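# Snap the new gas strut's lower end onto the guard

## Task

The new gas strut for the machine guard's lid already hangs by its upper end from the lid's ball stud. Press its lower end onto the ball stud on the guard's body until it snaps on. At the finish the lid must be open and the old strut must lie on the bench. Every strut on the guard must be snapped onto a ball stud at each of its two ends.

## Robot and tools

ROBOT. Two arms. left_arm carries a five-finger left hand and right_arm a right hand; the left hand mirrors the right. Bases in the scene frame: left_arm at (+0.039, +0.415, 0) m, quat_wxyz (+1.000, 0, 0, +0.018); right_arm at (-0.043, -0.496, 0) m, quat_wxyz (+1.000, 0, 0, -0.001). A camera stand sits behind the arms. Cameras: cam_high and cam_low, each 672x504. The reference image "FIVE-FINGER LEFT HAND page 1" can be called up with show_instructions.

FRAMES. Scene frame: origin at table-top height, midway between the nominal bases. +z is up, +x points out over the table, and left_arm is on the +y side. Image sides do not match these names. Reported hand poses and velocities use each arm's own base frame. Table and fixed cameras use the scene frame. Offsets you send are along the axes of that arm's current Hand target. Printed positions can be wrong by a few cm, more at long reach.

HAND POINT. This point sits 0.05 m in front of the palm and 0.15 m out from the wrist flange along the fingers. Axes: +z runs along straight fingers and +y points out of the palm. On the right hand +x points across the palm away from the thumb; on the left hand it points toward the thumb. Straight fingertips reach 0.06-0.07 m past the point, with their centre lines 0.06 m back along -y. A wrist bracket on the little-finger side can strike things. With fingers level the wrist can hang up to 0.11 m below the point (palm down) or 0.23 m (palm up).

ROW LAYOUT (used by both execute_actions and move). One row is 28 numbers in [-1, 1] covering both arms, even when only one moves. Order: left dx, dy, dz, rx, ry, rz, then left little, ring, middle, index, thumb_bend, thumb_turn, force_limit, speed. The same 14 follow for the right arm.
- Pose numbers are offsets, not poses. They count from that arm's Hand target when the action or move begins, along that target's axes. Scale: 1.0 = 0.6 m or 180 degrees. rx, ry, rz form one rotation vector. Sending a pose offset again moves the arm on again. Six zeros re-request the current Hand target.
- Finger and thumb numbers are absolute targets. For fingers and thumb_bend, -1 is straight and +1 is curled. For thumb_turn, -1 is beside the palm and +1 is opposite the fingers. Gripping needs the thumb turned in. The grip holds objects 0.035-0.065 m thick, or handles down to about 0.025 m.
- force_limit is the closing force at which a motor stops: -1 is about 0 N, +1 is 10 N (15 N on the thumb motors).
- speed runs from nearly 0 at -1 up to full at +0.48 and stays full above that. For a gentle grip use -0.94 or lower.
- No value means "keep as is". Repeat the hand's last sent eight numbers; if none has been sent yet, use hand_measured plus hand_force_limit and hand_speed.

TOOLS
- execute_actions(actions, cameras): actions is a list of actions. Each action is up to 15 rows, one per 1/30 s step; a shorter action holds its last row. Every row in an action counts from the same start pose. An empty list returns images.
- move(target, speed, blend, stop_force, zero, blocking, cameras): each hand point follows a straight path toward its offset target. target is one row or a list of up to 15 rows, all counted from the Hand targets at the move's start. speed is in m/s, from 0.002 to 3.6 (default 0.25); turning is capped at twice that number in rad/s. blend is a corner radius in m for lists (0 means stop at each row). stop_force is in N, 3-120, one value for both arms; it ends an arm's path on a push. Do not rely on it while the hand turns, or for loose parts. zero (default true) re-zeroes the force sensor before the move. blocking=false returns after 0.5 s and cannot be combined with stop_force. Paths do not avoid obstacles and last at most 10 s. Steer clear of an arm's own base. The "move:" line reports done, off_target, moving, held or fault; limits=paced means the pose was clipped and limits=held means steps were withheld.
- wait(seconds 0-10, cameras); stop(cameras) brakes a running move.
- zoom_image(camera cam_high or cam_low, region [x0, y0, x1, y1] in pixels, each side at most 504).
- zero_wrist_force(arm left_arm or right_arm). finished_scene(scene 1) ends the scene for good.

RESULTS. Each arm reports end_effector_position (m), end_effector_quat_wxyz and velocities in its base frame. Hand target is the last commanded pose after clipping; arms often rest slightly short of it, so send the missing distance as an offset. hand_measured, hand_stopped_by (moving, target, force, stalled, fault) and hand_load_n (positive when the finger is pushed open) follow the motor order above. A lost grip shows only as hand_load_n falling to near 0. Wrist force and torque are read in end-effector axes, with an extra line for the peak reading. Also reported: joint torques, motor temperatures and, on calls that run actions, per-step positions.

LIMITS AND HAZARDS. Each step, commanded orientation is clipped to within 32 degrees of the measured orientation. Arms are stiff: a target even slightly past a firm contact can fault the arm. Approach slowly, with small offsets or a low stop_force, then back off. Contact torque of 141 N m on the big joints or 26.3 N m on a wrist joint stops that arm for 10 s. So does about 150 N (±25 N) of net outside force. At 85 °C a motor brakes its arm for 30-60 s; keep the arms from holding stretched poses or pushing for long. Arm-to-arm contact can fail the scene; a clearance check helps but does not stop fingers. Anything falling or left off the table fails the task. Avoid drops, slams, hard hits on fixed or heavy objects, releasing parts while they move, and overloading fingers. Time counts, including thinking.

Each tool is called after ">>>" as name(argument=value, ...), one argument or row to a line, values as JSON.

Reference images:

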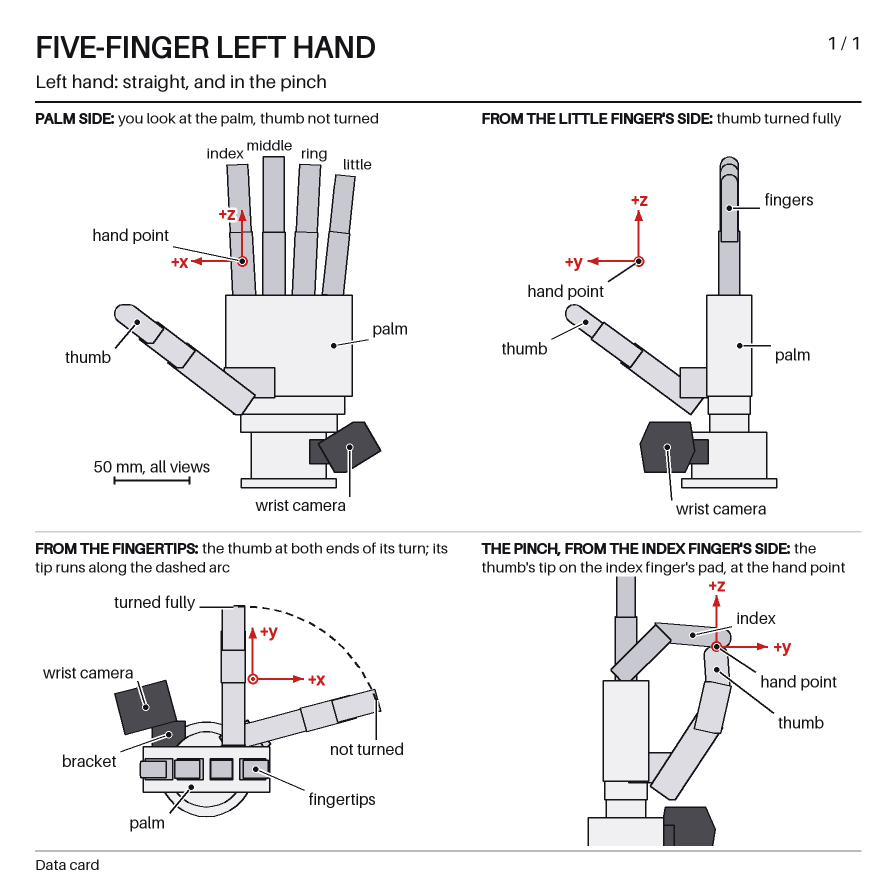

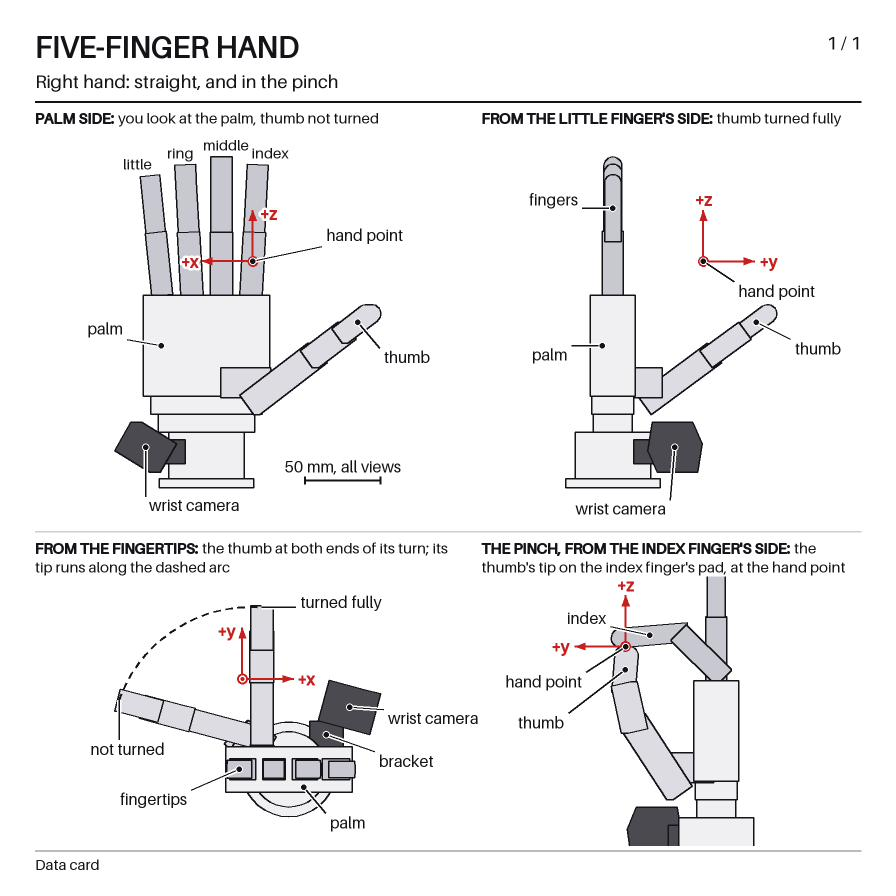

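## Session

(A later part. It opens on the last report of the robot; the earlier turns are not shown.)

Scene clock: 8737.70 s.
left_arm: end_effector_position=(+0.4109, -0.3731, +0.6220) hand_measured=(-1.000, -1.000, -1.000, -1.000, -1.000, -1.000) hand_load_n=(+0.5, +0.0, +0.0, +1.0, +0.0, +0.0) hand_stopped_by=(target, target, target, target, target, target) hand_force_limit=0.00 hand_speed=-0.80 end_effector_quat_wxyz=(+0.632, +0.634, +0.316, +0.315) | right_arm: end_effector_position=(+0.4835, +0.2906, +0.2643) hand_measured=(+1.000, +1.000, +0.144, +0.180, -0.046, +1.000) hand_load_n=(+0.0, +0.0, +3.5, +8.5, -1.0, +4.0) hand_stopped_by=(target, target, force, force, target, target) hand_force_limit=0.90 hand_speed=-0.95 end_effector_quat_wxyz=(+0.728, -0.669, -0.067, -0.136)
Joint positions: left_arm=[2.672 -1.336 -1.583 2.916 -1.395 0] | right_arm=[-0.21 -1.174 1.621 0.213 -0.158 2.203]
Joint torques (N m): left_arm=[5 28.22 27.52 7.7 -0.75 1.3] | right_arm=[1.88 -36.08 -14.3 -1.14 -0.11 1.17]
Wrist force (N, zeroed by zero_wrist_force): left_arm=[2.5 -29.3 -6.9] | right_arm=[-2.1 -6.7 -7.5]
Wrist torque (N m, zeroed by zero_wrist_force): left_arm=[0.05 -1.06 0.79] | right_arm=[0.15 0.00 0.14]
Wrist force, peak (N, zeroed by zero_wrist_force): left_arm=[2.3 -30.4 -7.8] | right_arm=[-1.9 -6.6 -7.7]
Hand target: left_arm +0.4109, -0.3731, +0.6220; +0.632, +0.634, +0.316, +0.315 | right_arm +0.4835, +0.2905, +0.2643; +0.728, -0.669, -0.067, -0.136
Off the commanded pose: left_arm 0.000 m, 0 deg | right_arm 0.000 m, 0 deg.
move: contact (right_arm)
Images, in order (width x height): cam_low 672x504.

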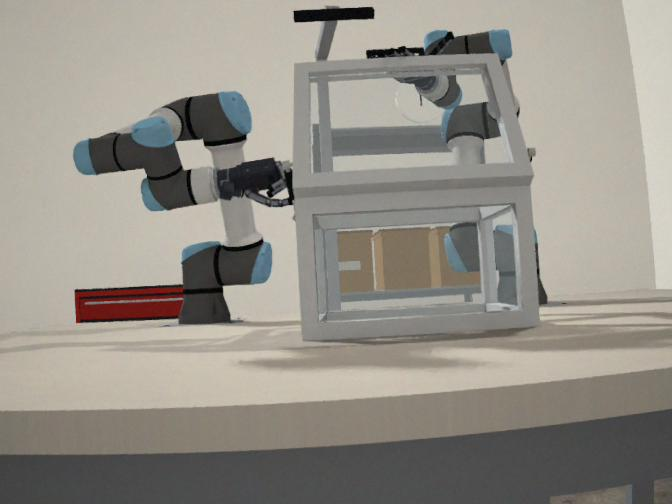

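>>> move(
  target=[
    [0,0,0,0,0,0,-1,-1,-1,-1,-1,-1,0,-0.8,0.00043,-0.00088,-0.00995,0,0,0,1,1,0.74,0.79,-0.043,1,0.9,-0.95],
    [0,0,0,0,0,0,-1,-1,-1,-1,-1,-1,0,-0.8,0.00043,-0.00088,-0.00952,0.02778,0,0,1,1,0.74,0.79,-0.043,1,0.9,-0.95],
    [0,0,0,0,0,0,-1,-1,-1,-1,-1,-1,0,-0.8,0.00043,-0.00096,-0.00908,0.05556,0,0,1,1,0.74,0.79,-0.043,1,0.9,-0.95],
  ],
  speed=0.02,
  blend=0.001,
  cameras=["cam_low"],
)

>>> zoom_image(
  camera="cam_low",
  region=[275, 190, 305, 230],
)

Scene clock: 8832.23 s.
left_arm: end_effector_position=(+0.4109, -0.3731, +0.6220) hand_measured=(-1.000, -1.000, -1.000, -1.000, -1.000, -1.000) hand_load_n=(+0.5, +0.0, +0.0, +0.5, +0.0, +0.0) hand_stopped_by=(target, target, target, target, target, target) hand_force_limit=0.00 hand_speed=-0.80 end_effector_quat_wxyz=(+0.632, +0.634, +0.316, +0.315) | right_arm: end_effector_position=(+0.4831, +0.2851, +0.2644) hand_measured=(+1.000, +1.000, +0.144, +0.180, -0.048, +1.000) hand_load_n=(+0.0, +0.0, +9.5, +5.5, +2.0, +3.5) hand_stopped_by=(target, target, force, force, target, target) hand_force_limit=0.90 hand_speed=-0.95 end_effector_quat_wxyz=(+0.783, -0.603, -0.079, -0.130)
Joint positions: left_arm=[2.672 -1.336 -1.583 2.916 -1.395 0] | right_arm=[-0.224 -1.034 1.591 0.405 -0.324 1.91]
Joint torques (N m): left_arm=[5.44 28.21 27.95 7.68 -0.81 1.23] | right_arm=[8.31 -46.57 -20.7 1.92 1.06 0.6]
Wrist force (N, zeroed by zero_wrist_force): left_arm=[2.3 -29.9 -7.6] | right_arm=[-6.3 3.0 -0.6]
Wrist torque (N m, zeroed by zero_wrist_force): left_arm=[0.07 -1.06 0.79] | right_arm=[0.36 -0.14 0.37]
Wrist force, peak (N, zeroed by zero_wrist_force): left_arm=[2.2 -30.4 -8.0] | right_arm=[-2.1 -6.8 -7.8]
Hand target: left_arm +0.4109, -0.3731, +0.6220; +0.632, +0.634, +0.316, +0.315 | right_arm +0.4832, +0.2851, +0.2644; +0.783, -0.603, -0.079, -0.130
Off the commanded pose: left_arm 0.000 m, 0 deg | right_arm 0.000 m, 0 deg.
move: done
Images, in order (width x height): cam_low 672x504.

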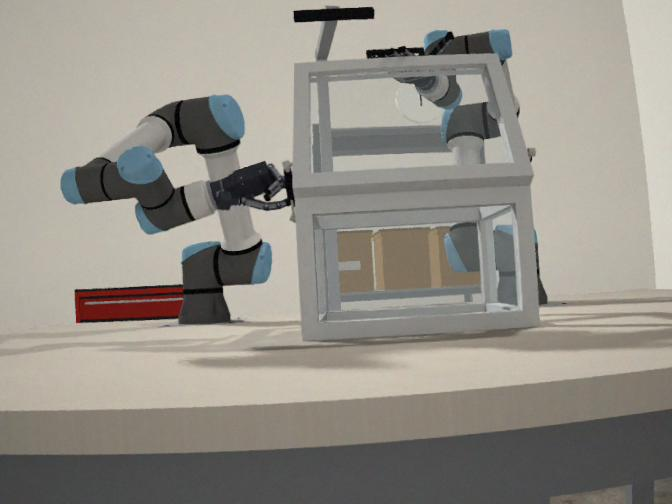

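Scaled by 12.600.

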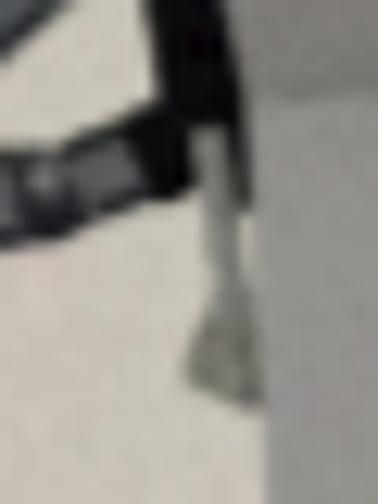

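>>> execute_actions(
  actions=[
    [[0,0,0,0,0,0,-1,-1,-1,-1,-1,-1,0,-0.8,0,0,0,0,0,0,1,1,0.76,0.82,-0.043,1,0.85,-0.95]],
    [[0,0,0,0,0,0,-1,-1,-1,-1,-1,-1,0,-0.8,0,0,0,0,0,0,1,1,0.76,0.82,-0.043,1,0.85,-0.95]],
  ],
)

>>> move(
  target=[
    [0,0,0,0,0,0,-1,-1,-1,-1,-1,-1,0,-0.8,0,0,0.00044,0.02778,0,0,1,1,0.76,0.82,-0.043,1,0.85,-0.95],
    [0,0,0,0,0,0,-1,-1,-1,-1,-1,-1,0,-0.8,0,-0.00008,0.00087,0.05556,0,0,1,1,0.76,0.82,-0.043,1,0.85,-0.95],
    [0,0,0,0,0,0,-1,-1,-1,-1,-1,-1,0,-0.8,0,-0.00017,0.0013,0.08333,0,0,1,1,0.76,0.82,-0.043,1,0.85,-0.95],
  ],
  speed=0.025,
  blend=0.001,
  cameras=["cam_low"],
)

>>> zoom_image(
  camera="cam_low",
  region=[275, 190, 305, 230],
)

Scene clock: 8842.00 s.
left_arm: end_effector_position=(+0.4109, -0.3731, +0.6220) hand_measured=(-1.000, -1.000, -1.000, -1.000, -1.000, -1.000) hand_load_n=(+1.0, +0.0, +0.0, +0.5, +0.0, +0.0) hand_stopped_by=(target, target, target, target, target, target) hand_force_limit=0.00 hand_speed=-0.80 end_effector_quat_wxyz=(+0.632, +0.634, +0.316, +0.315) | right_arm: end_effector_position=(+0.4831, +0.2851, +0.2644) hand_measured=(+1.000, +1.000, +0.144, +0.188, -0.048, +1.000) hand_load_n=(+0.0, +0.0, +8.5, +9.0, +3.0, +3.5) hand_stopped_by=(target, target, force, force, target, target) hand_force_limit=0.85 hand_speed=-0.95 end_effector_quat_wxyz=(+0.783, -0.603, -0.079, -0.130)
Joint positions: left_arm=[2.672 -1.336 -1.583 2.916 -1.395 0] | right_arm=[-0.224 -1.034 1.591 0.405 -0.324 1.911]
Joint torques (N m): left_arm=[5.39 28.27 27.67 7.66 -0.93 1.18] | right_arm=[-7.14 -48.17 -12.54 0.44 1.1 0.9]
Wrist force (N, zeroed by zero_wrist_force): left_arm=[2.5 -29.7 -7.4] | right_arm=[-7.2 3.0 -0.7]
Wrist torque (N m, zeroed by zero_wrist_force): left_arm=[0.07 -1.08 0.80] | right_arm=[0.34 -0.14 0.39]
Wrist force, peak (N, zeroed by zero_wrist_force): left_arm=[2.4 -30.2 -7.3] | right_arm=[-7.6 3.5 -1.1]
Hand target: left_arm +0.4109, -0.3731, +0.6220; +0.632, +0.634, +0.316, +0.315 | right_arm +0.4832, +0.2851, +0.2644; +0.783, -0.603, -0.079, -0.130
Off the commanded pose: left_arm 0.000 m, 0 deg | right_arm 0.000 m, 0 deg.
Step readings (end_effector_position of left_arm | right_arm):
0: (+0.4109, -0.3731, +0.6220) | (+0.4831, +0.2851, +0.2644)
1: (+0.4109, -0.3731, +0.6220) | (+0.4831, +0.2851, +0.2644)
2: (+0.4109, -0.3731, +0.6220) | (+0.4831, +0.2851, +0.2644)
4: (+0.4109, -0.3731, +0.6220) | (+0.4831, +0.2851, +0.2644)
8: (+0.4109, -0.3731, +0.6220) | (+0.4831, +0.2851, +0.2644)
15: (+0.4109, -0.3731, +0.6220) | (+0.4831, +0.2851, +0.2644)
16: (+0.4109, -0.3731, +0.6220) | (+0.4831, +0.2851, +0.2644)
17: (+0.4109, -0.3731, +0.6220) | (+0.4831, +0.2851, +0.2644)
19: (+0.4109, -0.3731, +0.6220) | (+0.4831, +0.2851, +0.2644)
23: (+0.4109, -0.3731, +0.6220) | (+0.4831, +0.2851, +0.2644)
30: (+0.4109, -0.3731, +0.6220) | (+0.4831, +0.2851, +0.2644)

Scene clock: 8847.50 s.
left_arm: end_effector_position=(+0.4109, -0.3731, +0.6220) hand_measured=(-1.000, -1.000, -1.000, -1.000, -1.000, -1.000) hand_load_n=(+0.5, -0.5, +0.5, +1.0, +0.0, +0.0) hand_stopped_by=(target, target, target, target, target, target) hand_force_limit=0.00 hand_speed=-0.80 end_effector_quat_wxyz=(+0.632, +0.634, +0.316, +0.315) | right_arm: end_effector_position=(+0.4832, +0.2858, +0.2647) hand_measured=(+1.000, +1.000, +0.144, +0.188, -0.048, +1.000) hand_load_n=(+0.0, +0.0, +5.5, +6.5, +1.5, +2.0) hand_stopped_by=(target, target, force, force, target, target) hand_force_limit=0.85 hand_speed=-0.95 end_effector_quat_wxyz=(+0.855, -0.495, -0.095, -0.118)
Joint positions: left_arm=[2.672 -1.336 -1.583 2.916 -1.395 0] | right_arm=[-0.195 -0.865 1.544 0.483 -0.565 1.718]
Joint torques (N m): left_arm=[4.97 28.88 27.03 7.73 -0.92 1.1] | right_arm=[5.17 -50.17 -16.55 3.99 0.66 0.22]
Wrist force (N, zeroed by zero_wrist_force): left_arm=[2.3 -30.1 -7.8] | right_arm=[-4.3 2.6 -0.9]
Wrist torque (N m, zeroed by zero_wrist_force): left_arm=[0.08 -1.07 0.79] | right_arm=[0.37 -0.05 0.29]
Wrist force, peak (N, zeroed by zero_wrist_force): left_arm=[2.3 -30.4 -7.7] | right_arm=[-10.4 3.7 -1.7]
Hand target: left_arm +0.4109, -0.3731, +0.6220; +0.632, +0.634, +0.316, +0.315 | right_arm +0.4831, +0.2858, +0.2647; +0.855, -0.495, -0.095, -0.118
Off the commanded pose: left_arm 0.000 m, 0 deg | right_arm 0.000 m, 0 deg.
move: done
Images, in order (width x height): cam_low 672x504.

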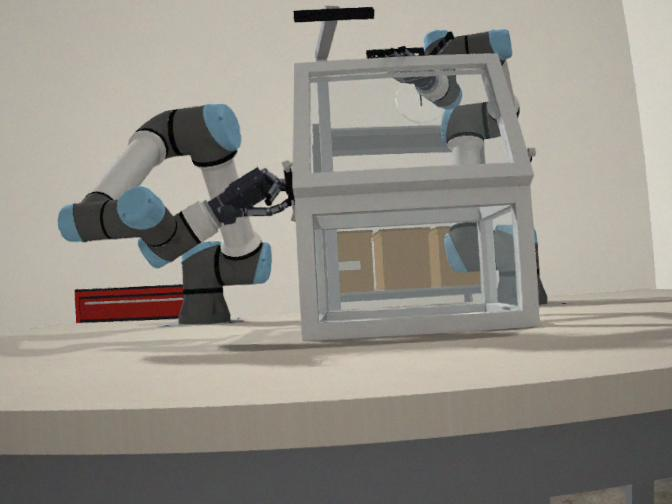

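Scaled by 12.600.

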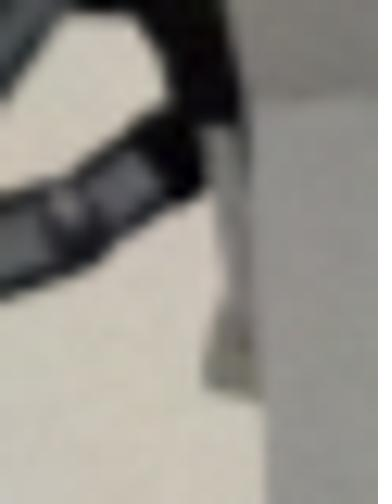

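>>> move(
  target=[
    [0,0,0,0,0,0,-1,-1,-1,-1,-1,-1,0,-0.8,0,0,0.0005,0.03333,0,0,1,1,0.76,0.82,-0.043,1,0.85,-0.95],
    [0,0,0,0,0,0,-1,-1,-1,-1,-1,-1,0,-0.8,0,-0.0001,0.00104,0.06667,0,0,1,1,0.76,0.82,-0.043,1,0.85,-0.95],
    [0,0,0,0,0,0,-1,-1,-1,-1,-1,-1,0,-0.8,0,-0.00024,0.00155,0.1,0,0,1,1,0.76,0.82,-0.043,1,0.85,-0.95],
  ],
  speed=0.03,
  blend=0.001,
  cameras=["all"],
)

>>> zoom_image(
  camera="cam_low",
  region=[275, 190, 305, 230],
)

>>> zoom_image(
  camera="cam_high",
  region=[180, 170, 250, 240],
)

Scene clock: 8863.43 s.
left_arm: end_effector_position=(+0.4109, -0.3731, +0.6220) hand_measured=(-1.000, -1.000, -1.000, -1.000, -1.000, -1.000) hand_load_n=(+0.5, +0.0, +0.0, +0.5, +0.0, +0.0) hand_stopped_by=(target, target, target, target, target, target) hand_force_limit=0.00 hand_speed=-0.80 end_effector_quat_wxyz=(+0.632, +0.634, +0.316, +0.315) | right_arm: end_effector_position=(+0.4831, +0.2866, +0.2653) hand_measured=(+1.000, +1.000, +0.144, +0.188, -0.046, +1.000) hand_load_n=(+0.0, +0.0, +0.0, -0.5, +0.0, +0.0) hand_stopped_by=(target, target, force, force, target, target) hand_force_limit=0.85 hand_speed=-0.95 end_effector_quat_wxyz=(+0.922, -0.355, -0.112, -0.102) end_effector_velocity=(+0.000, +0.001, -0.001) end_effector_angular_velocity=(-0.005, +0.001, +0.000)
Joint positions: left_arm=[2.672 -1.336 -1.583 2.916 -1.395 0] | right_arm=[-0.121 -0.683 1.446 0.518 -0.854 1.581]
Joint velocities: left_arm=[within noise] | right_arm=[0 0 0.001 -0.001 0.005 0.001]
Joint torques (N m): left_arm=[5.05 28.52 27.9 7.77 -0.95 1.03] | right_arm=[-2.43 -54.21 -8.5 3.7 0.52 0.56]
Wrist force (N, zeroed by zero_wrist_force): left_arm=[2.1 -30.0 -7.8] | right_arm=[1.1 1.8 0.1]
Wrist torque (N m, zeroed by zero_wrist_force): left_arm=[0.10 -1.08 0.79] | right_arm=[0.33 -0.01 0.22]
Wrist force, peak (N, zeroed by zero_wrist_force): left_arm=[2.2 -30.4 -8.1] | right_arm=[-5.4 3.1 -1.1]
Hand target: left_arm +0.4109, -0.3731, +0.6220; +0.632, +0.634, +0.316, +0.315 | right_arm +0.4831, +0.2865, +0.2653; +0.922, -0.355, -0.112, -0.102
Off the commanded pose: left_arm 0.000 m, 0 deg | right_arm 0.000 m, 0 deg.
move: done

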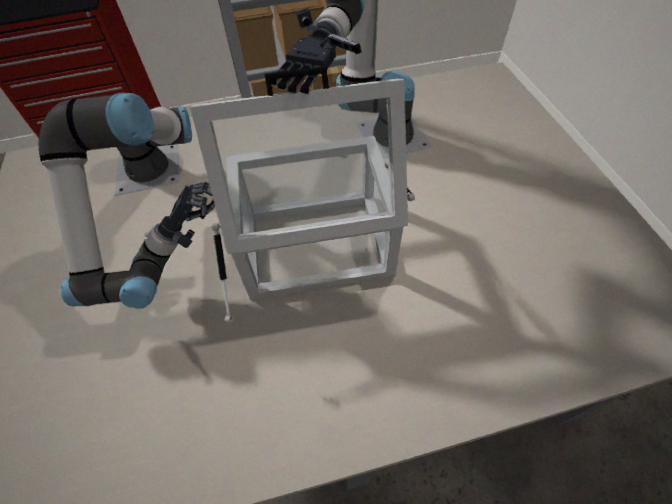

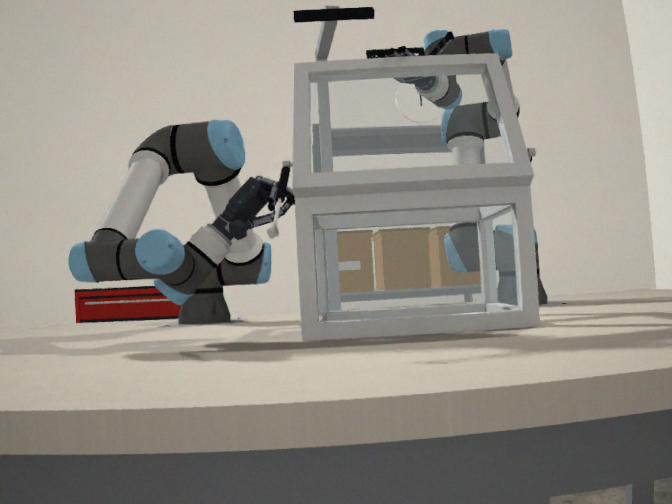

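Scaled by 12.600.

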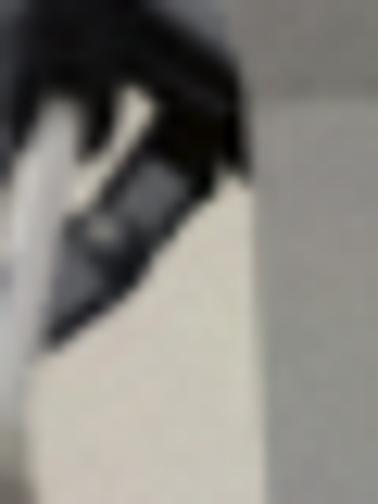

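Scaled by 7.200.

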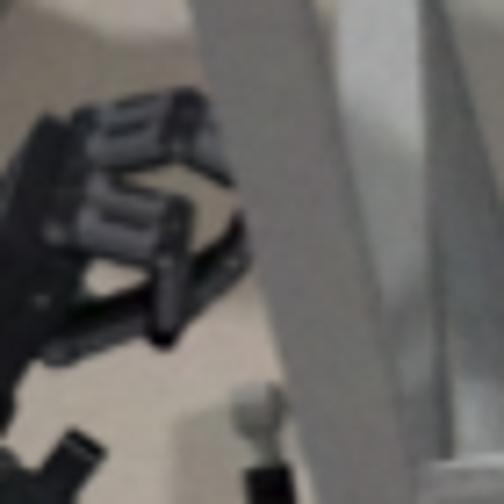

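>>> move(
  target=[0,0,0,0,0,0,-1,-1,-1,-1,-1,-1,0,-0.8,0,-0.03,-0.08,0,0,0,1,1,0.4,0.4,0,1,0.2,-0.3],
  speed=0.08,
  cameras=["all"],
)

>>> zoom_image(
  camera="cam_low",
  region=[270, 150, 320, 290],
)

>>> zoom_image(
  camera="cam_high",
  region=[205, 215, 250, 290],
)

Scene clock: 8900.67 s.
left_arm: end_effector_position=(+0.4109, -0.3731, +0.6220) hand_measured=(-1.000, -1.000, -1.000, -1.000, -1.000, -1.000) hand_load_n=(+1.0, +0.0, +0.0, +0.5, +0.0, +0.0) hand_stopped_by=(target, target, target, target, target, target) hand_force_limit=0.00 hand_speed=-0.80 end_effector_quat_wxyz=(+0.632, +0.634, +0.316, +0.315) | right_arm: end_effector_position=(+0.4847, +0.2408, +0.2419) hand_measured=(+1.000, +1.000, +0.252, +0.244, -0.008, +1.000) hand_load_n=(+0.0, +0.0, +18.0, +7.5, +11.5, +0.0) hand_stopped_by=(target, target, force, force, force, target) hand_force_limit=0.20 hand_speed=-0.30 end_effector_quat_wxyz=(+0.922, -0.355, -0.112, -0.102)
Joint positions: left_arm=[2.672 -1.336 -1.583 2.916 -1.395 0] | right_arm=[-0.208 -0.663 1.462 0.412 -0.881 1.689]
Joint torques (N m): left_arm=[5.15 28.85 28.17 7.93 -1.08 0.86] | right_arm=[11.86 -55 -8.51 4.49 0.99 -1.39]
Wrist force (N, zeroed by zero_wrist_force): left_arm=[2.4 -30.0 -8.0] | right_arm=[1.2 1.7 0.1]
Wrist torque (N m, zeroed by zero_wrist_force): left_arm=[0.13 -1.12 0.80] | right_arm=[0.34 -0.02 0.18]
Wrist force, peak (N, zeroed by zero_wrist_force): left_arm=[2.2 -30.5 -8.2] | right_arm=[1.1 2.1 1.0]
Hand target: left_arm +0.4109, -0.3731, +0.6220; +0.632, +0.634, +0.316, +0.315 | right_arm +0.4847, +0.2409, +0.2420; +0.922, -0.355, -0.112, -0.102
Off the commanded pose: left_arm 0.000 m, 0 deg | right_arm 0.000 m, 0 deg.
move: done

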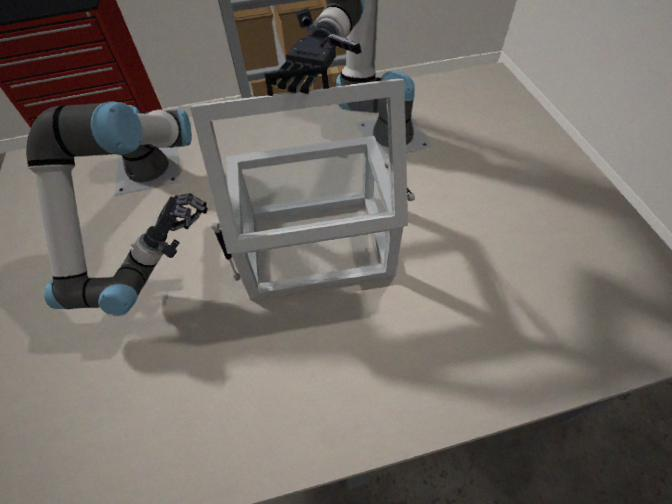

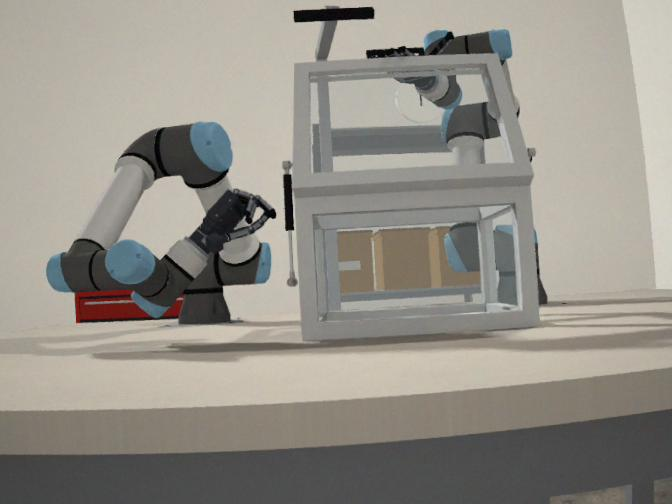

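Scaled by 3.600.

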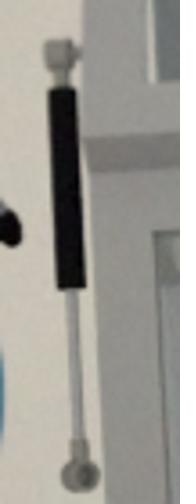

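Scaled by 6.720.

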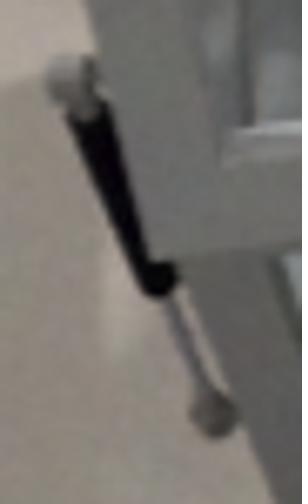

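>>> execute_actions(
  actions=[
    [[0,0,0,0,0,0,-1,-1,-1,-1,-1,-1,0,-0.8,0,0,0,0,0,0,1,1,-0.4,-0.2,0,1,0.1,-0.3]],
  ],
  cameras=["all"],
)

Scene clock: 8925.73 s.
left_arm: end_effector_position=(+0.4109, -0.3731, +0.6220) hand_measured=(-1.000, -1.000, -1.000, -1.000, -1.000, -1.000) hand_load_n=(+0.5, +0.0, +0.0, +1.0, +0.0, +0.0) hand_stopped_by=(target, target, target, target, target, target) hand_force_limit=0.00 hand_speed=-0.80 end_effector_quat_wxyz=(+0.632, +0.634, +0.316, +0.315) | right_arm: end_effector_position=(+0.4847, +0.2409, +0.2420) hand_measured=(+1.000, +1.000, -0.400, -0.200, -0.006, +1.000) hand_load_n=(+0.5, +0.0, +0.0, -0.5, +0.0, +0.0) hand_stopped_by=(target, target, target, target, force, target) hand_force_limit=0.10 hand_speed=-0.30 end_effector_quat_wxyz=(+0.922, -0.355, -0.112, -0.102)
Joint positions: left_arm=[2.672 -1.336 -1.583 2.916 -1.395 0] | right_arm=[-0.208 -0.663 1.462 0.412 -0.881 1.689]
Joint torques (N m): left_arm=[5.26 28.47 28.4 7.87 -1.16 0.73] | right_arm=[11.98 -55.23 -15.76 1.44 0.21 0.51]
Wrist force (N, zeroed by zero_wrist_force): left_arm=[2.1 -29.9 -7.9] | right_arm=[1.5 1.8 0.1]
Wrist torque (N m, zeroed by zero_wrist_force): left_arm=[0.11 -1.08 0.79] | right_arm=[0.34 -0.07 0.20]
Wrist force, peak (N, zeroed by zero_wrist_force): left_arm=[2.2 -30.4 -8.0] | right_arm=[1.4 1.9 -0.1]
Hand target: left_arm +0.4109, -0.3731, +0.6220; +0.632, +0.634, +0.316, +0.315 | right_arm +0.4847, +0.2409, +0.2420; +0.922, -0.355, -0.112, -0.102
Off the commanded pose: left_arm 0.000 m, 0 deg | right_arm 0.000 m, 0 deg.
Step readings (end_effector_position of left_arm | right_arm):
0: (+0.4109, -0.3731, +0.6220) | (+0.4847, +0.2409, +0.2420)
1: (+0.4109, -0.3731, +0.6220) | (+0.4847, +0.2409, +0.2420)
2: (+0.4109, -0.3731, +0.6220) | (+0.4847, +0.2409, +0.2420)
4: (+0.4109, -0.3731, +0.6220) | (+0.4847, +0.2409, +0.2420)
8: (+0.4109, -0.3731, +0.6220) | (+0.4847, +0.2409, +0.2420)
15: (+0.4109, -0.3731, +0.6220) | (+0.4847, +0.2409, +0.2420)

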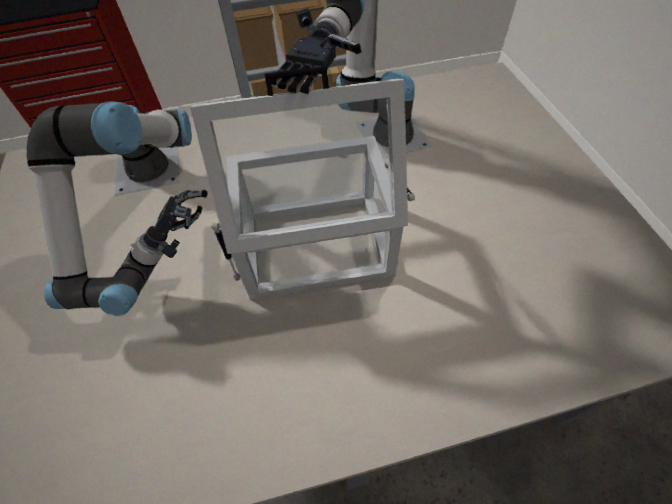

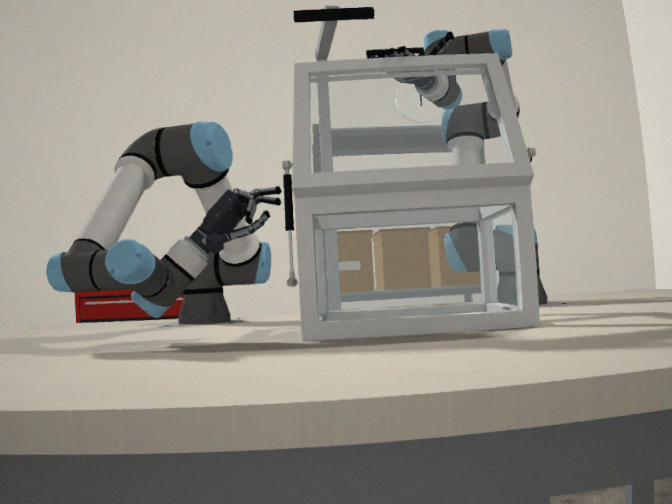

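>>> zoom_image(
  camera="cam_low",
  region=[262, 150, 322, 300],
)

>>> zoom_image(
  camera="cam_low",
  region=[272, 260, 312, 300],
)

Scaled by 3.360.

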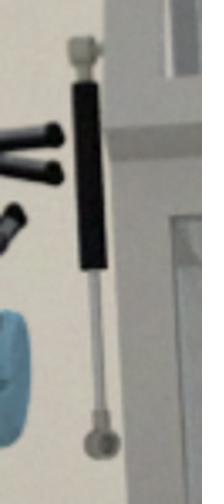

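Scaled by 12.600.

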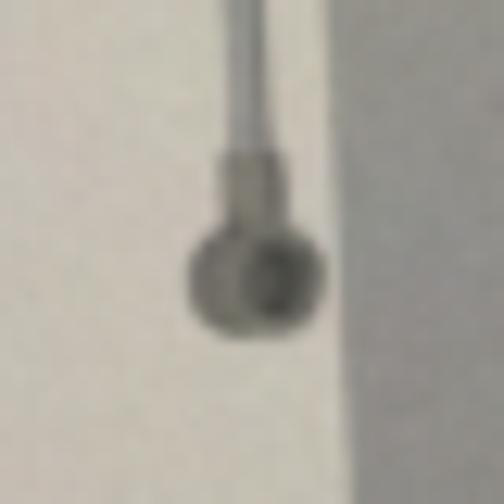

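>>> zoom_image(
  camera="cam_high",
  region=[195, 150, 265, 290],
)

>>> zoom_image(
  camera="cam_low",
  region=[280, 195, 320, 245],
)

Scaled by 3.600.

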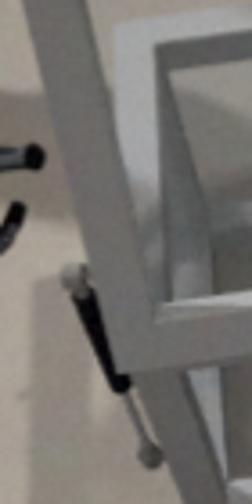

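Scaled by 10.080.

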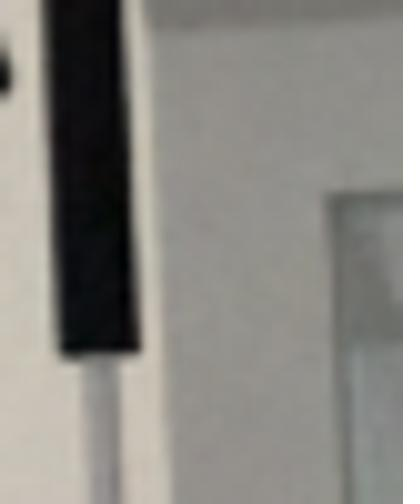

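>>> zoom_image(
  camera="cam_low",
  region=[500, 130, 580, 310],
)

>>> zoom_image(
  camera="cam_high",
  region=[370, 150, 440, 250],
)

Scaled by 2.800.

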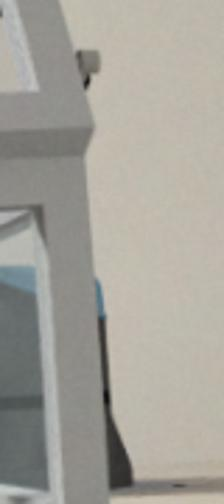

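Scaled by 5.040.

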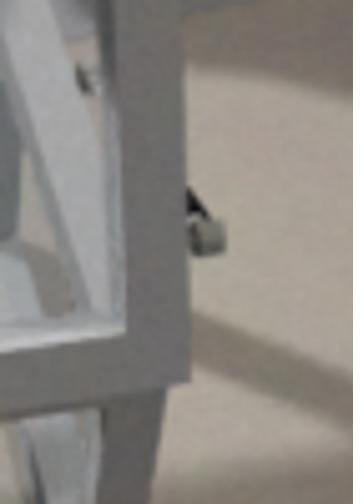

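>>> zoom_image(
  camera="cam_high",
  region=[376, 152, 400, 176],
)

>>> zoom_image(
  camera="cam_high",
  region=[222, 150, 256, 190],
)

Scaled by 21.000.

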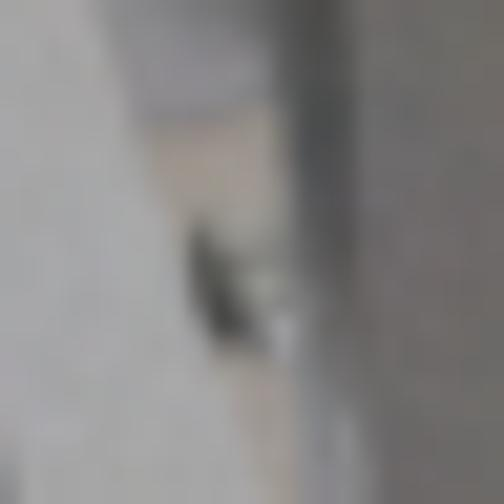

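Scaled by 12.600.

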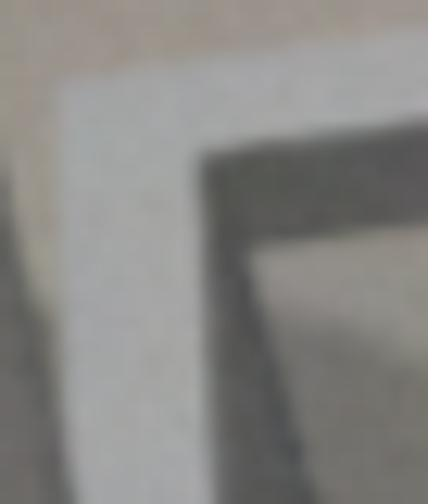

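>>> move(
  target=[
    [0,0,0,0,0,0,-1,-1,-1,-1,-1,-1,0,-0.8,0.038,-0.089,-0.0972,0,0,0,1,1,-0.4,-0.2,0,1,0.1,-0.3],
    [0,0,0,0,0,0,-1,-1,-1,-1,-1,-1,0,-0.8,0.1402,0.0115,-0.164,0.0659,-0.3391,-0.2311,1,1,-0.4,-0.2,0,1,0.1,-0.3],
  ],
  speed=0.15,
  blend=0.02,
  cameras=["all"],
)

Scene clock: 9067.47 s.
left_arm: end_effector_position=(+0.4109, -0.3731, +0.6220) hand_measured=(-1.000, -1.000, -1.000, -1.000, -1.000, -1.000) hand_load_n=(+0.5, +0.0, +0.0, +0.5, +0.0, +0.0) hand_stopped_by=(target, target, target, target, target, target) hand_force_limit=0.00 hand_speed=-0.80 end_effector_quat_wxyz=(+0.632, +0.634, +0.316, +0.315) | right_arm: end_effector_position=(+0.5799, +0.1701, +0.1902) hand_measured=(+1.000, +1.000, -0.400, -0.200, -0.006, +1.000) hand_load_n=(+0.0, +0.0, +0.0, +0.0, +0.0, +0.0) hand_stopped_by=(target, target, target, target, force, target) hand_force_limit=0.10 hand_speed=-0.30 end_effector_quat_wxyz=(+0.677, -0.206, -0.676, -0.206)
Joint positions: left_arm=[2.672 -1.336 -1.583 2.916 -1.395 0] | right_arm=[-0.203 -0.573 0.758 -0.184 -1.183 1.572]
Joint torques (N m): left_arm=[5.2 29.04 29.1 8 -1.32 0.67] | right_arm=[-6.49 -43.6 -9.53 3.12 1.85 1.41]
Wrist force (N, zeroed by zero_wrist_force): left_arm=[2.2 -30.3 -7.9] | right_arm=[1.7 3.3 -0.8]
Wrist torque (N m, zeroed by zero_wrist_force): left_arm=[0.12 -1.08 0.79] | right_arm=[0.58 -0.08 0.16]
Wrist force, peak (N, zeroed by zero_wrist_force): left_arm=[2.3 -30.6 -7.9] | right_arm=[1.8 3.6 -0.7]
Hand target: left_arm +0.4109, -0.3731, +0.6220; +0.632, +0.634, +0.316, +0.315 | right_arm +0.5800, +0.1700, +0.1901; +0.677, -0.206, -0.676, -0.206
Off the commanded pose: left_arm 0.000 m, 0 deg | right_arm 0.000 m, 0 deg.
move: done

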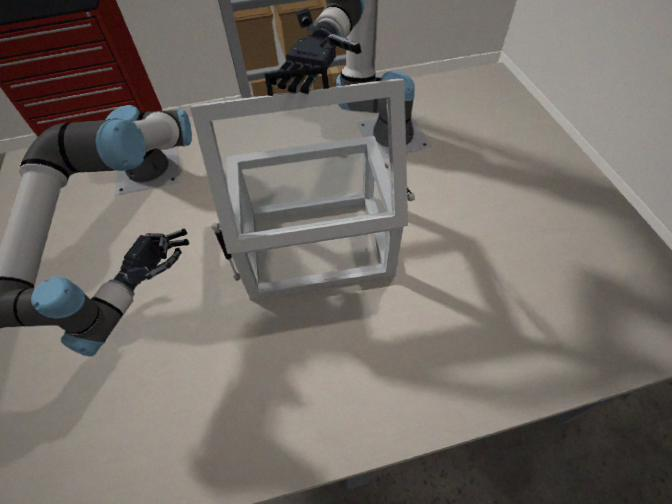

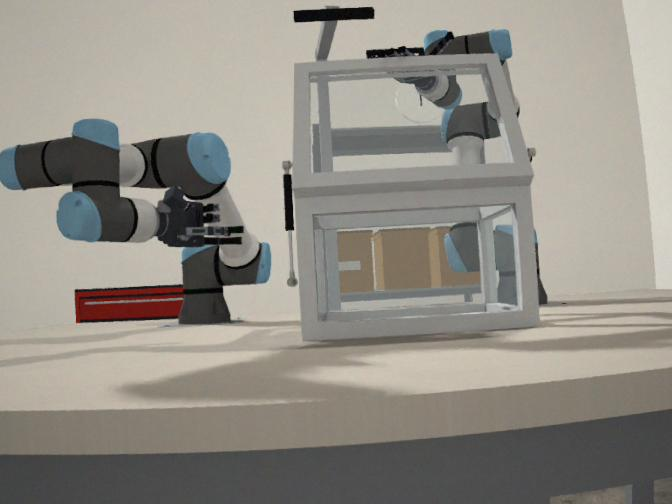

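>>> move(
  target=[0,0,0,0,0,0,-1,-1,-1,-1,-1,-1,0,-0.8,-0.0387,0.1225,0.0225,0,0,0,1,1,-0.4,-0.2,0,1,0.1,-0.3],
  speed=0.08,
  cameras=["all"],
)

>>> zoom_image(
  camera="cam_low",
  region=[150, 150, 320, 300],
)

>>> zoom_image(
  camera="cam_high",
  region=[150, 190, 290, 300],
)

Scene clock: 9107.73 s.
left_arm: end_effector_position=(+0.4109, -0.3731, +0.6220) hand_measured=(-1.000, -1.000, -1.000, -1.000, -1.000, -1.000) hand_load_n=(+1.0, +0.5, +0.0, +1.0, +0.0, +0.0) hand_stopped_by=(target, target, target, target, target, target) hand_force_limit=0.00 hand_speed=-0.80 end_effector_quat_wxyz=(+0.632, +0.634, +0.316, +0.315) | right_arm: end_effector_position=(+0.6097, +0.2386, +0.1668) hand_measured=(+1.000, +1.000, -0.400, -0.200, -0.006, +1.000) hand_load_n=(+0.0, +0.0, +0.0, +0.0, +0.0, +0.5) hand_stopped_by=(target, target, target, target, force, target) hand_force_limit=0.10 hand_speed=-0.30 end_effector_quat_wxyz=(+0.677, -0.206, -0.676, -0.206)
Joint positions: left_arm=[2.672 -1.336 -1.583 2.916 -1.395 0] | right_arm=[-0.108 -0.439 0.556 -0.116 -1.088 1.572]
Joint torques (N m): left_arm=[5.24 28.81 29.15 8.14 -1.36 0.65] | right_arm=[-12.01 -66.89 -9.56 -0.49 -1.86 -0.32]
Wrist force (N, zeroed by zero_wrist_force): left_arm=[2.2 -30.1 -8.0] | right_arm=[1.8 3.3 -0.2]
Wrist torque (N m, zeroed by zero_wrist_force): left_arm=[0.10 -1.09 0.79] | right_arm=[0.53 -0.07 0.18]
Wrist force, peak (N, zeroed by zero_wrist_force): left_arm=[2.1 -30.5 -8.0] | right_arm=[1.4 4.6 -0.1]
Hand target: left_arm +0.4109, -0.3731, +0.6220; +0.632, +0.634, +0.316, +0.315 | right_arm +0.6097, +0.2385, +0.1668; +0.677, -0.206, -0.676, -0.206
Off the commanded pose: left_arm 0.000 m, 0 deg | right_arm 0.000 m, 0 deg.
move: done

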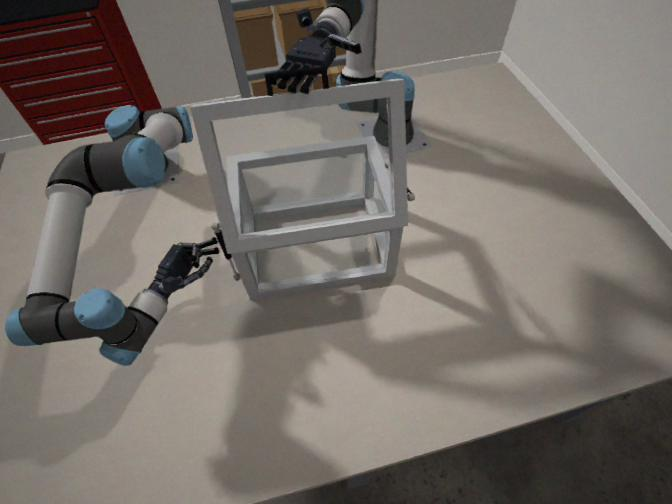

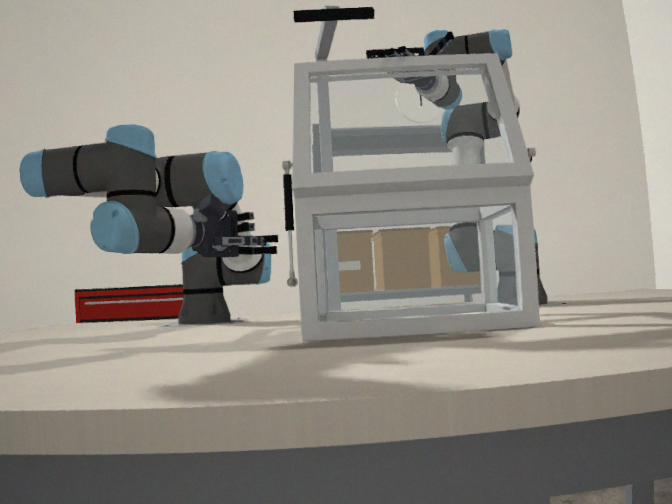

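Scaled by 2.965.

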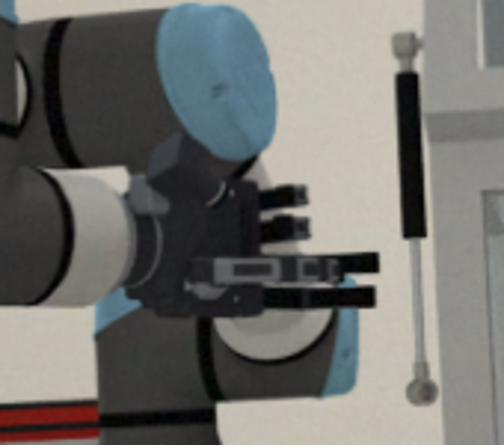

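Scaled by 3.600.

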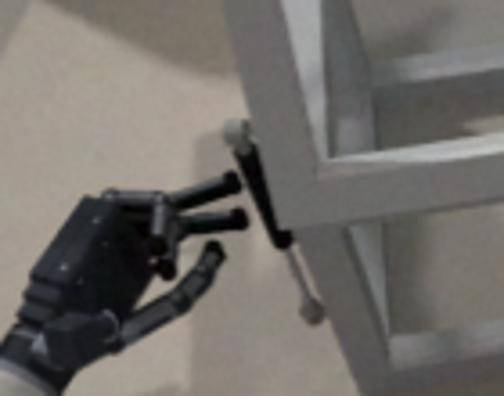

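>>> move(
  target=[0,0,0,0,0,0,-1,-1,-1,-1,-1,-1,0,-0.8,0,0.0833,0,0,0,0,1,1,-0.4,-0.2,0,1,0.1,-0.3],
  speed=0.05,
  cameras=["all"],
)

>>> zoom_image(
  camera="cam_low",
  region=[200, 150, 320, 300],
)

>>> zoom_image(
  camera="cam_high",
  region=[170, 200, 270, 300],
)

Scene clock: 9113.40 s.
left_arm: end_effector_position=(+0.4109, -0.3731, +0.6220) hand_measured=(-1.000, -1.000, -1.000, -1.000, -1.000, -1.000) hand_load_n=(+0.5, +0.0, +0.0, +1.0, +0.0, +0.0) hand_stopped_by=(target, target, target, target, target, target) hand_force_limit=0.00 hand_speed=-0.80 end_effector_quat_wxyz=(+0.632, +0.634, +0.316, +0.315) | right_arm: end_effector_position=(+0.6373, +0.2800, +0.1666) hand_measured=(+1.000, +1.000, -0.400, -0.200, -0.006, +1.000) hand_load_n=(+0.0, +0.0, +0.0, +0.0, +0.0, +0.0) hand_stopped_by=(target, target, target, target, force, target) hand_force_limit=0.10 hand_speed=-0.30 end_effector_quat_wxyz=(+0.677, -0.207, -0.676, -0.206)
Joint positions: left_arm=[2.672 -1.336 -1.583 2.916 -1.395 0] | right_arm=[-0.053 -0.199 0.07 0.13 -1.032 1.572]
Joint torques (N m): left_arm=[5.21 28.88 29.08 8.14 -1.41 0.63] | right_arm=[1.59 -68.85 -15.59 -0.15 0.56 -1.01]
Wrist force (N, zeroed by zero_wrist_force): left_arm=[2.3 -30.1 -8.0] | right_arm=[1.7 3.6 -0.4]
Wrist torque (N m, zeroed by zero_wrist_force): left_arm=[0.11 -1.10 0.80] | right_arm=[0.57 -0.05 0.16]
Wrist force, peak (N, zeroed by zero_wrist_force): left_arm=[2.2 -30.5 -7.9] | right_arm=[1.8 3.9 -0.4]
Hand target: left_arm +0.4109, -0.3731, +0.6220; +0.632, +0.634, +0.316, +0.315 | right_arm +0.6376, +0.2800, +0.1668; +0.677, -0.206, -0.676, -0.206
Off the commanded pose: left_arm 0.000 m, 0 deg | right_arm 0.000 m, 0 deg.
move: done

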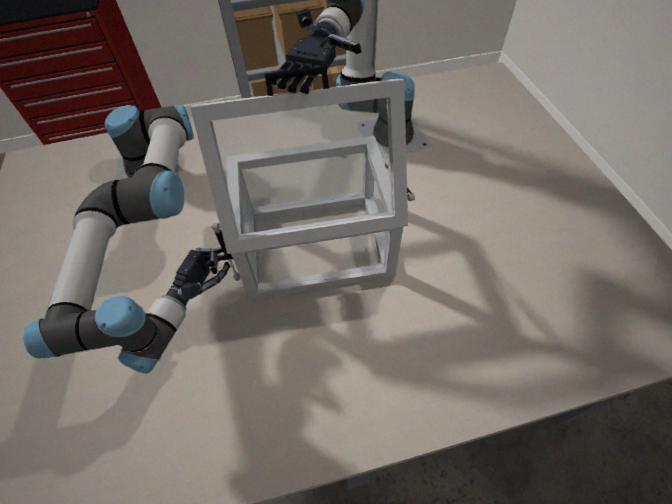

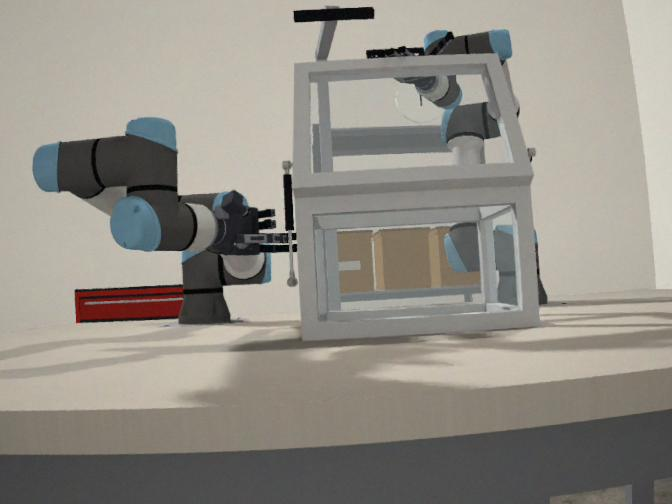

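Scaled by 3.360.

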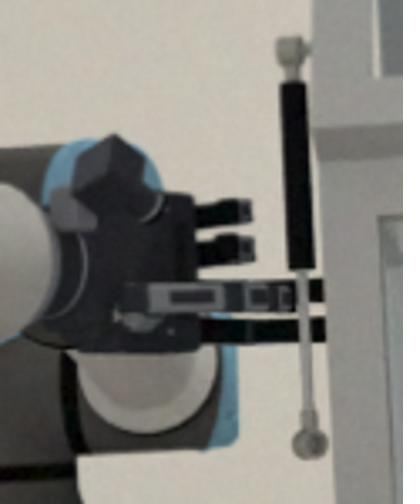

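Scaled by 5.040.

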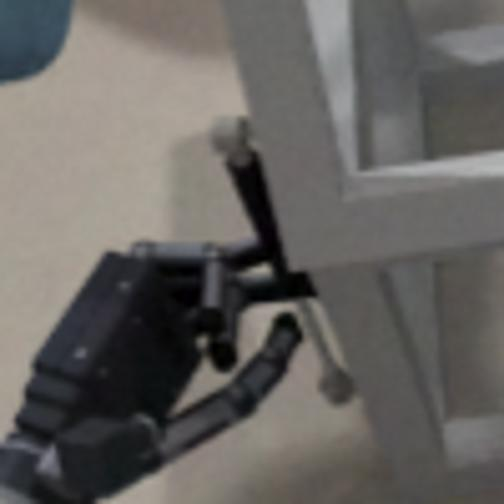

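>>> execute_actions(
  actions=[
    [[0,0,0,0,0,0,-1,-1,-1,-1,-1,-1,0,-0.8,0,0,0,0,0,0,1,1,-0.4,0.5,0,1,-0.5,-0.88]],
    [[0,0,0,0,0,0,-1,-1,-1,-1,-1,-1,0,-0.8,0,0,0,0,0,0,1,1,-0.4,0.5,0,1,-0.5,-0.88]],
    [[0,0,0,0,0,0,-1,-1,-1,-1,-1,-1,0,-0.8,0,0,0,0,0,0,1,1,-0.4,0.5,0,1,-0.5,-0.88]],
    [[0,0,0,0,0,0,-1,-1,-1,-1,-1,-1,0,-0.8,0,0,0,0,0,0,1,1,-0.4,0.5,0,1,-0.5,-0.88]],
    [[0,0,0,0,0,0,-1,-1,-1,-1,-1,-1,0,-0.8,0,0,0,0,0,0,1,1,-0.4,0.5,0,1,-0.5,-0.88]],
    [[0,0,0,0,0,0,-1,-1,-1,-1,-1,-1,0,-0.8,0,0,0,0,0,0,1,1,-0.4,0.5,0,1,-0.5,-0.88]],
    [[0,0,0,0,0,0,-1,-1,-1,-1,-1,-1,0,-0.8,0,0,0,0,0,0,1,1,-0.4,0.5,0,1,-0.5,-0.88]],
  ],
)

Scene clock: 9124.60 s.
left_arm: end_effector_position=(+0.4109, -0.3731, +0.6220) hand_measured=(-1.000, -1.000, -1.000, -1.000, -1.000, -1.000) hand_load_n=(+0.5, +0.0, +0.0, +0.5, +0.0, +0.0) hand_stopped_by=(target, target, target, target, target, target) hand_force_limit=0.00 hand_speed=-0.80 end_effector_quat_wxyz=(+0.632, +0.634, +0.316, +0.315) | right_arm: end_effector_position=(+0.6375, +0.2800, +0.1667) hand_measured=(+1.000, +1.000, -0.400, +0.144, -0.006, +1.000) hand_load_n=(+0.0, +0.0, +0.0, +4.5, +1.0, +0.0) hand_stopped_by=(target, target, target, force, force, target) hand_force_limit=-0.50 hand_speed=-0.88 end_effector_quat_wxyz=(+0.677, -0.206, -0.676, -0.206)
Joint positions: left_arm=[2.672 -1.336 -1.583 2.916 -1.395 0] | right_arm=[-0.053 -0.182 0.035 0.148 -1.032 1.572]
Joint torques (N m): left_arm=[5.36 28.77 29.22 8.14 -1.48 0.56] | right_arm=[12.14 -71.88 -10.95 -0.53 -0.94 -1.32]
Wrist force (N, zeroed by zero_wrist_force): left_arm=[2.2 -29.9 -8.0] | right_arm=[1.4 3.5 -0.5]
Wrist torque (N m, zeroed by zero_wrist_force): left_arm=[0.15 -1.08 0.79] | right_arm=[0.56 -0.03 0.16]
Wrist force, peak (N, zeroed by zero_wrist_force): left_arm=[2.2 -30.5 -8.0] | right_arm=[1.7 3.7 -0.6]
Hand target: left_arm +0.4109, -0.3731, +0.6220; +0.632, +0.634, +0.316, +0.315 | right_arm +0.6376, +0.2800, +0.1668; +0.677, -0.206, -0.676, -0.206
Off the commanded pose: left_arm 0.000 m, 0 deg | right_arm 0.000 m, 0 deg.
elbow stopped short (right arm): the move would have taken joint 3 (elbow) straighter than the controller allows.
Step readings (end_effector_position of left_arm | right_arm):
0: (+0.4109, -0.3731, +0.6220) | (+0.6374, +0.2800, +0.1667)
1: (+0.4109, -0.3731, +0.6220) | (+0.6374, +0.2800, +0.1668)
2: (+0.4109, -0.3731, +0.6220) | (+0.6374, +0.2800, +0.1668)
4: (+0.4109, -0.3731, +0.6220) | (+0.6375, +0.2800, +0.1669)
8: (+0.4109, -0.3731, +0.6220) | (+0.6375, +0.2800, +0.1668)
15: (+0.4109, -0.3731, +0.6220) | (+0.6375, +0.2799, +0.1668)
16: (+0.4109, -0.3731, +0.6220) | (+0.6375, +0.2800, +0.1668)
17: (+0.4109, -0.3731, +0.6220) | (+0.6375, +0.2800, +0.1667)
19: (+0.4109, -0.3731, +0.6220) | (+0.6375, +0.2800, +0.1667)
23: (+0.4109, -0.3731, +0.6220) | (+0.6375, +0.2800, +0.1667)
30: (+0.4109, -0.3731, +0.6220) | (+0.6375, +0.2800, +0.1667)
31: (+0.4109, -0.3731, +0.6220) | (+0.6375, +0.2800, +0.1667)
32: (+0.4109, -0.3731, +0.6220) | (+0.6375, +0.2800, +0.1667)
34: (+0.4109, -0.3731, +0.6220) | (+0.6375, +0.2800, +0.1667)
38: (+0.4109, -0.3731, +0.6220) | (+0.6375, +0.2800, +0.1667)
45: (+0.4109, -0.3731, +0.6220) | (+0.6375, +0.2800, +0.1667)
46: (+0.4109, -0.3731, +0.6220) | (+0.6375, +0.2800, +0.1667)
47: (+0.4109, -0.3731, +0.6220) | (+0.6375, +0.2800, +0.1667)
49: (+0.4109, -0.3731, +0.6220) | (+0.6375, +0.2800, +0.1667)
53: (+0.4109, -0.3731, +0.6220) | (+0.6375, +0.2800, +0.1667)
60: (+0.4109, -0.3731, +0.6220) | (+0.6375, +0.2800, +0.1667)
61: (+0.4109, -0.3731, +0.6220) | (+0.6375, +0.2800, +0.1667)
62: (+0.4109, -0.3731, +0.6220) | (+0.6375, +0.2800, +0.1667)
64: (+0.4109, -0.3731, +0.6220) | (+0.6375, +0.2800, +0.1667)
68: (+0.4109, -0.3731, +0.6220) | (+0.6375, +0.2800, +0.1667)
75: (+0.4109, -0.3731, +0.6220) | (+0.6375, +0.2800, +0.1667)
76: (+0.4109, -0.3731, +0.6220) | (+0.6375, +0.2800, +0.1667)
77: (+0.4109, -0.3731, +0.6220) | (+0.6375, +0.2800, +0.1667)
79: (+0.4109, -0.3731, +0.6220) | (+0.6375, +0.2800, +0.1667)
83: (+0.4109, -0.3731, +0.6220) | (+0.6375, +0.2800, +0.1667)
90: (+0.4109, -0.3731, +0.6220) | (+0.6375, +0.2800, +0.1667)
91: (+0.4109, -0.3731, +0.6220) | (+0.6375, +0.2800, +0.1667)
92: (+0.4109, -0.3731, +0.6220) | (+0.6375, +0.2800, +0.1667)
94: (+0.4109, -0.3731, +0.6220) | (+0.6375, +0.2800, +0.1667)
98: (+0.4109, -0.3731, +0.6220) | (+0.6375, +0.2800, +0.1667)
105: (+0.4109, -0.3731, +0.6220) | (+0.6375, +0.2800, +0.1667)


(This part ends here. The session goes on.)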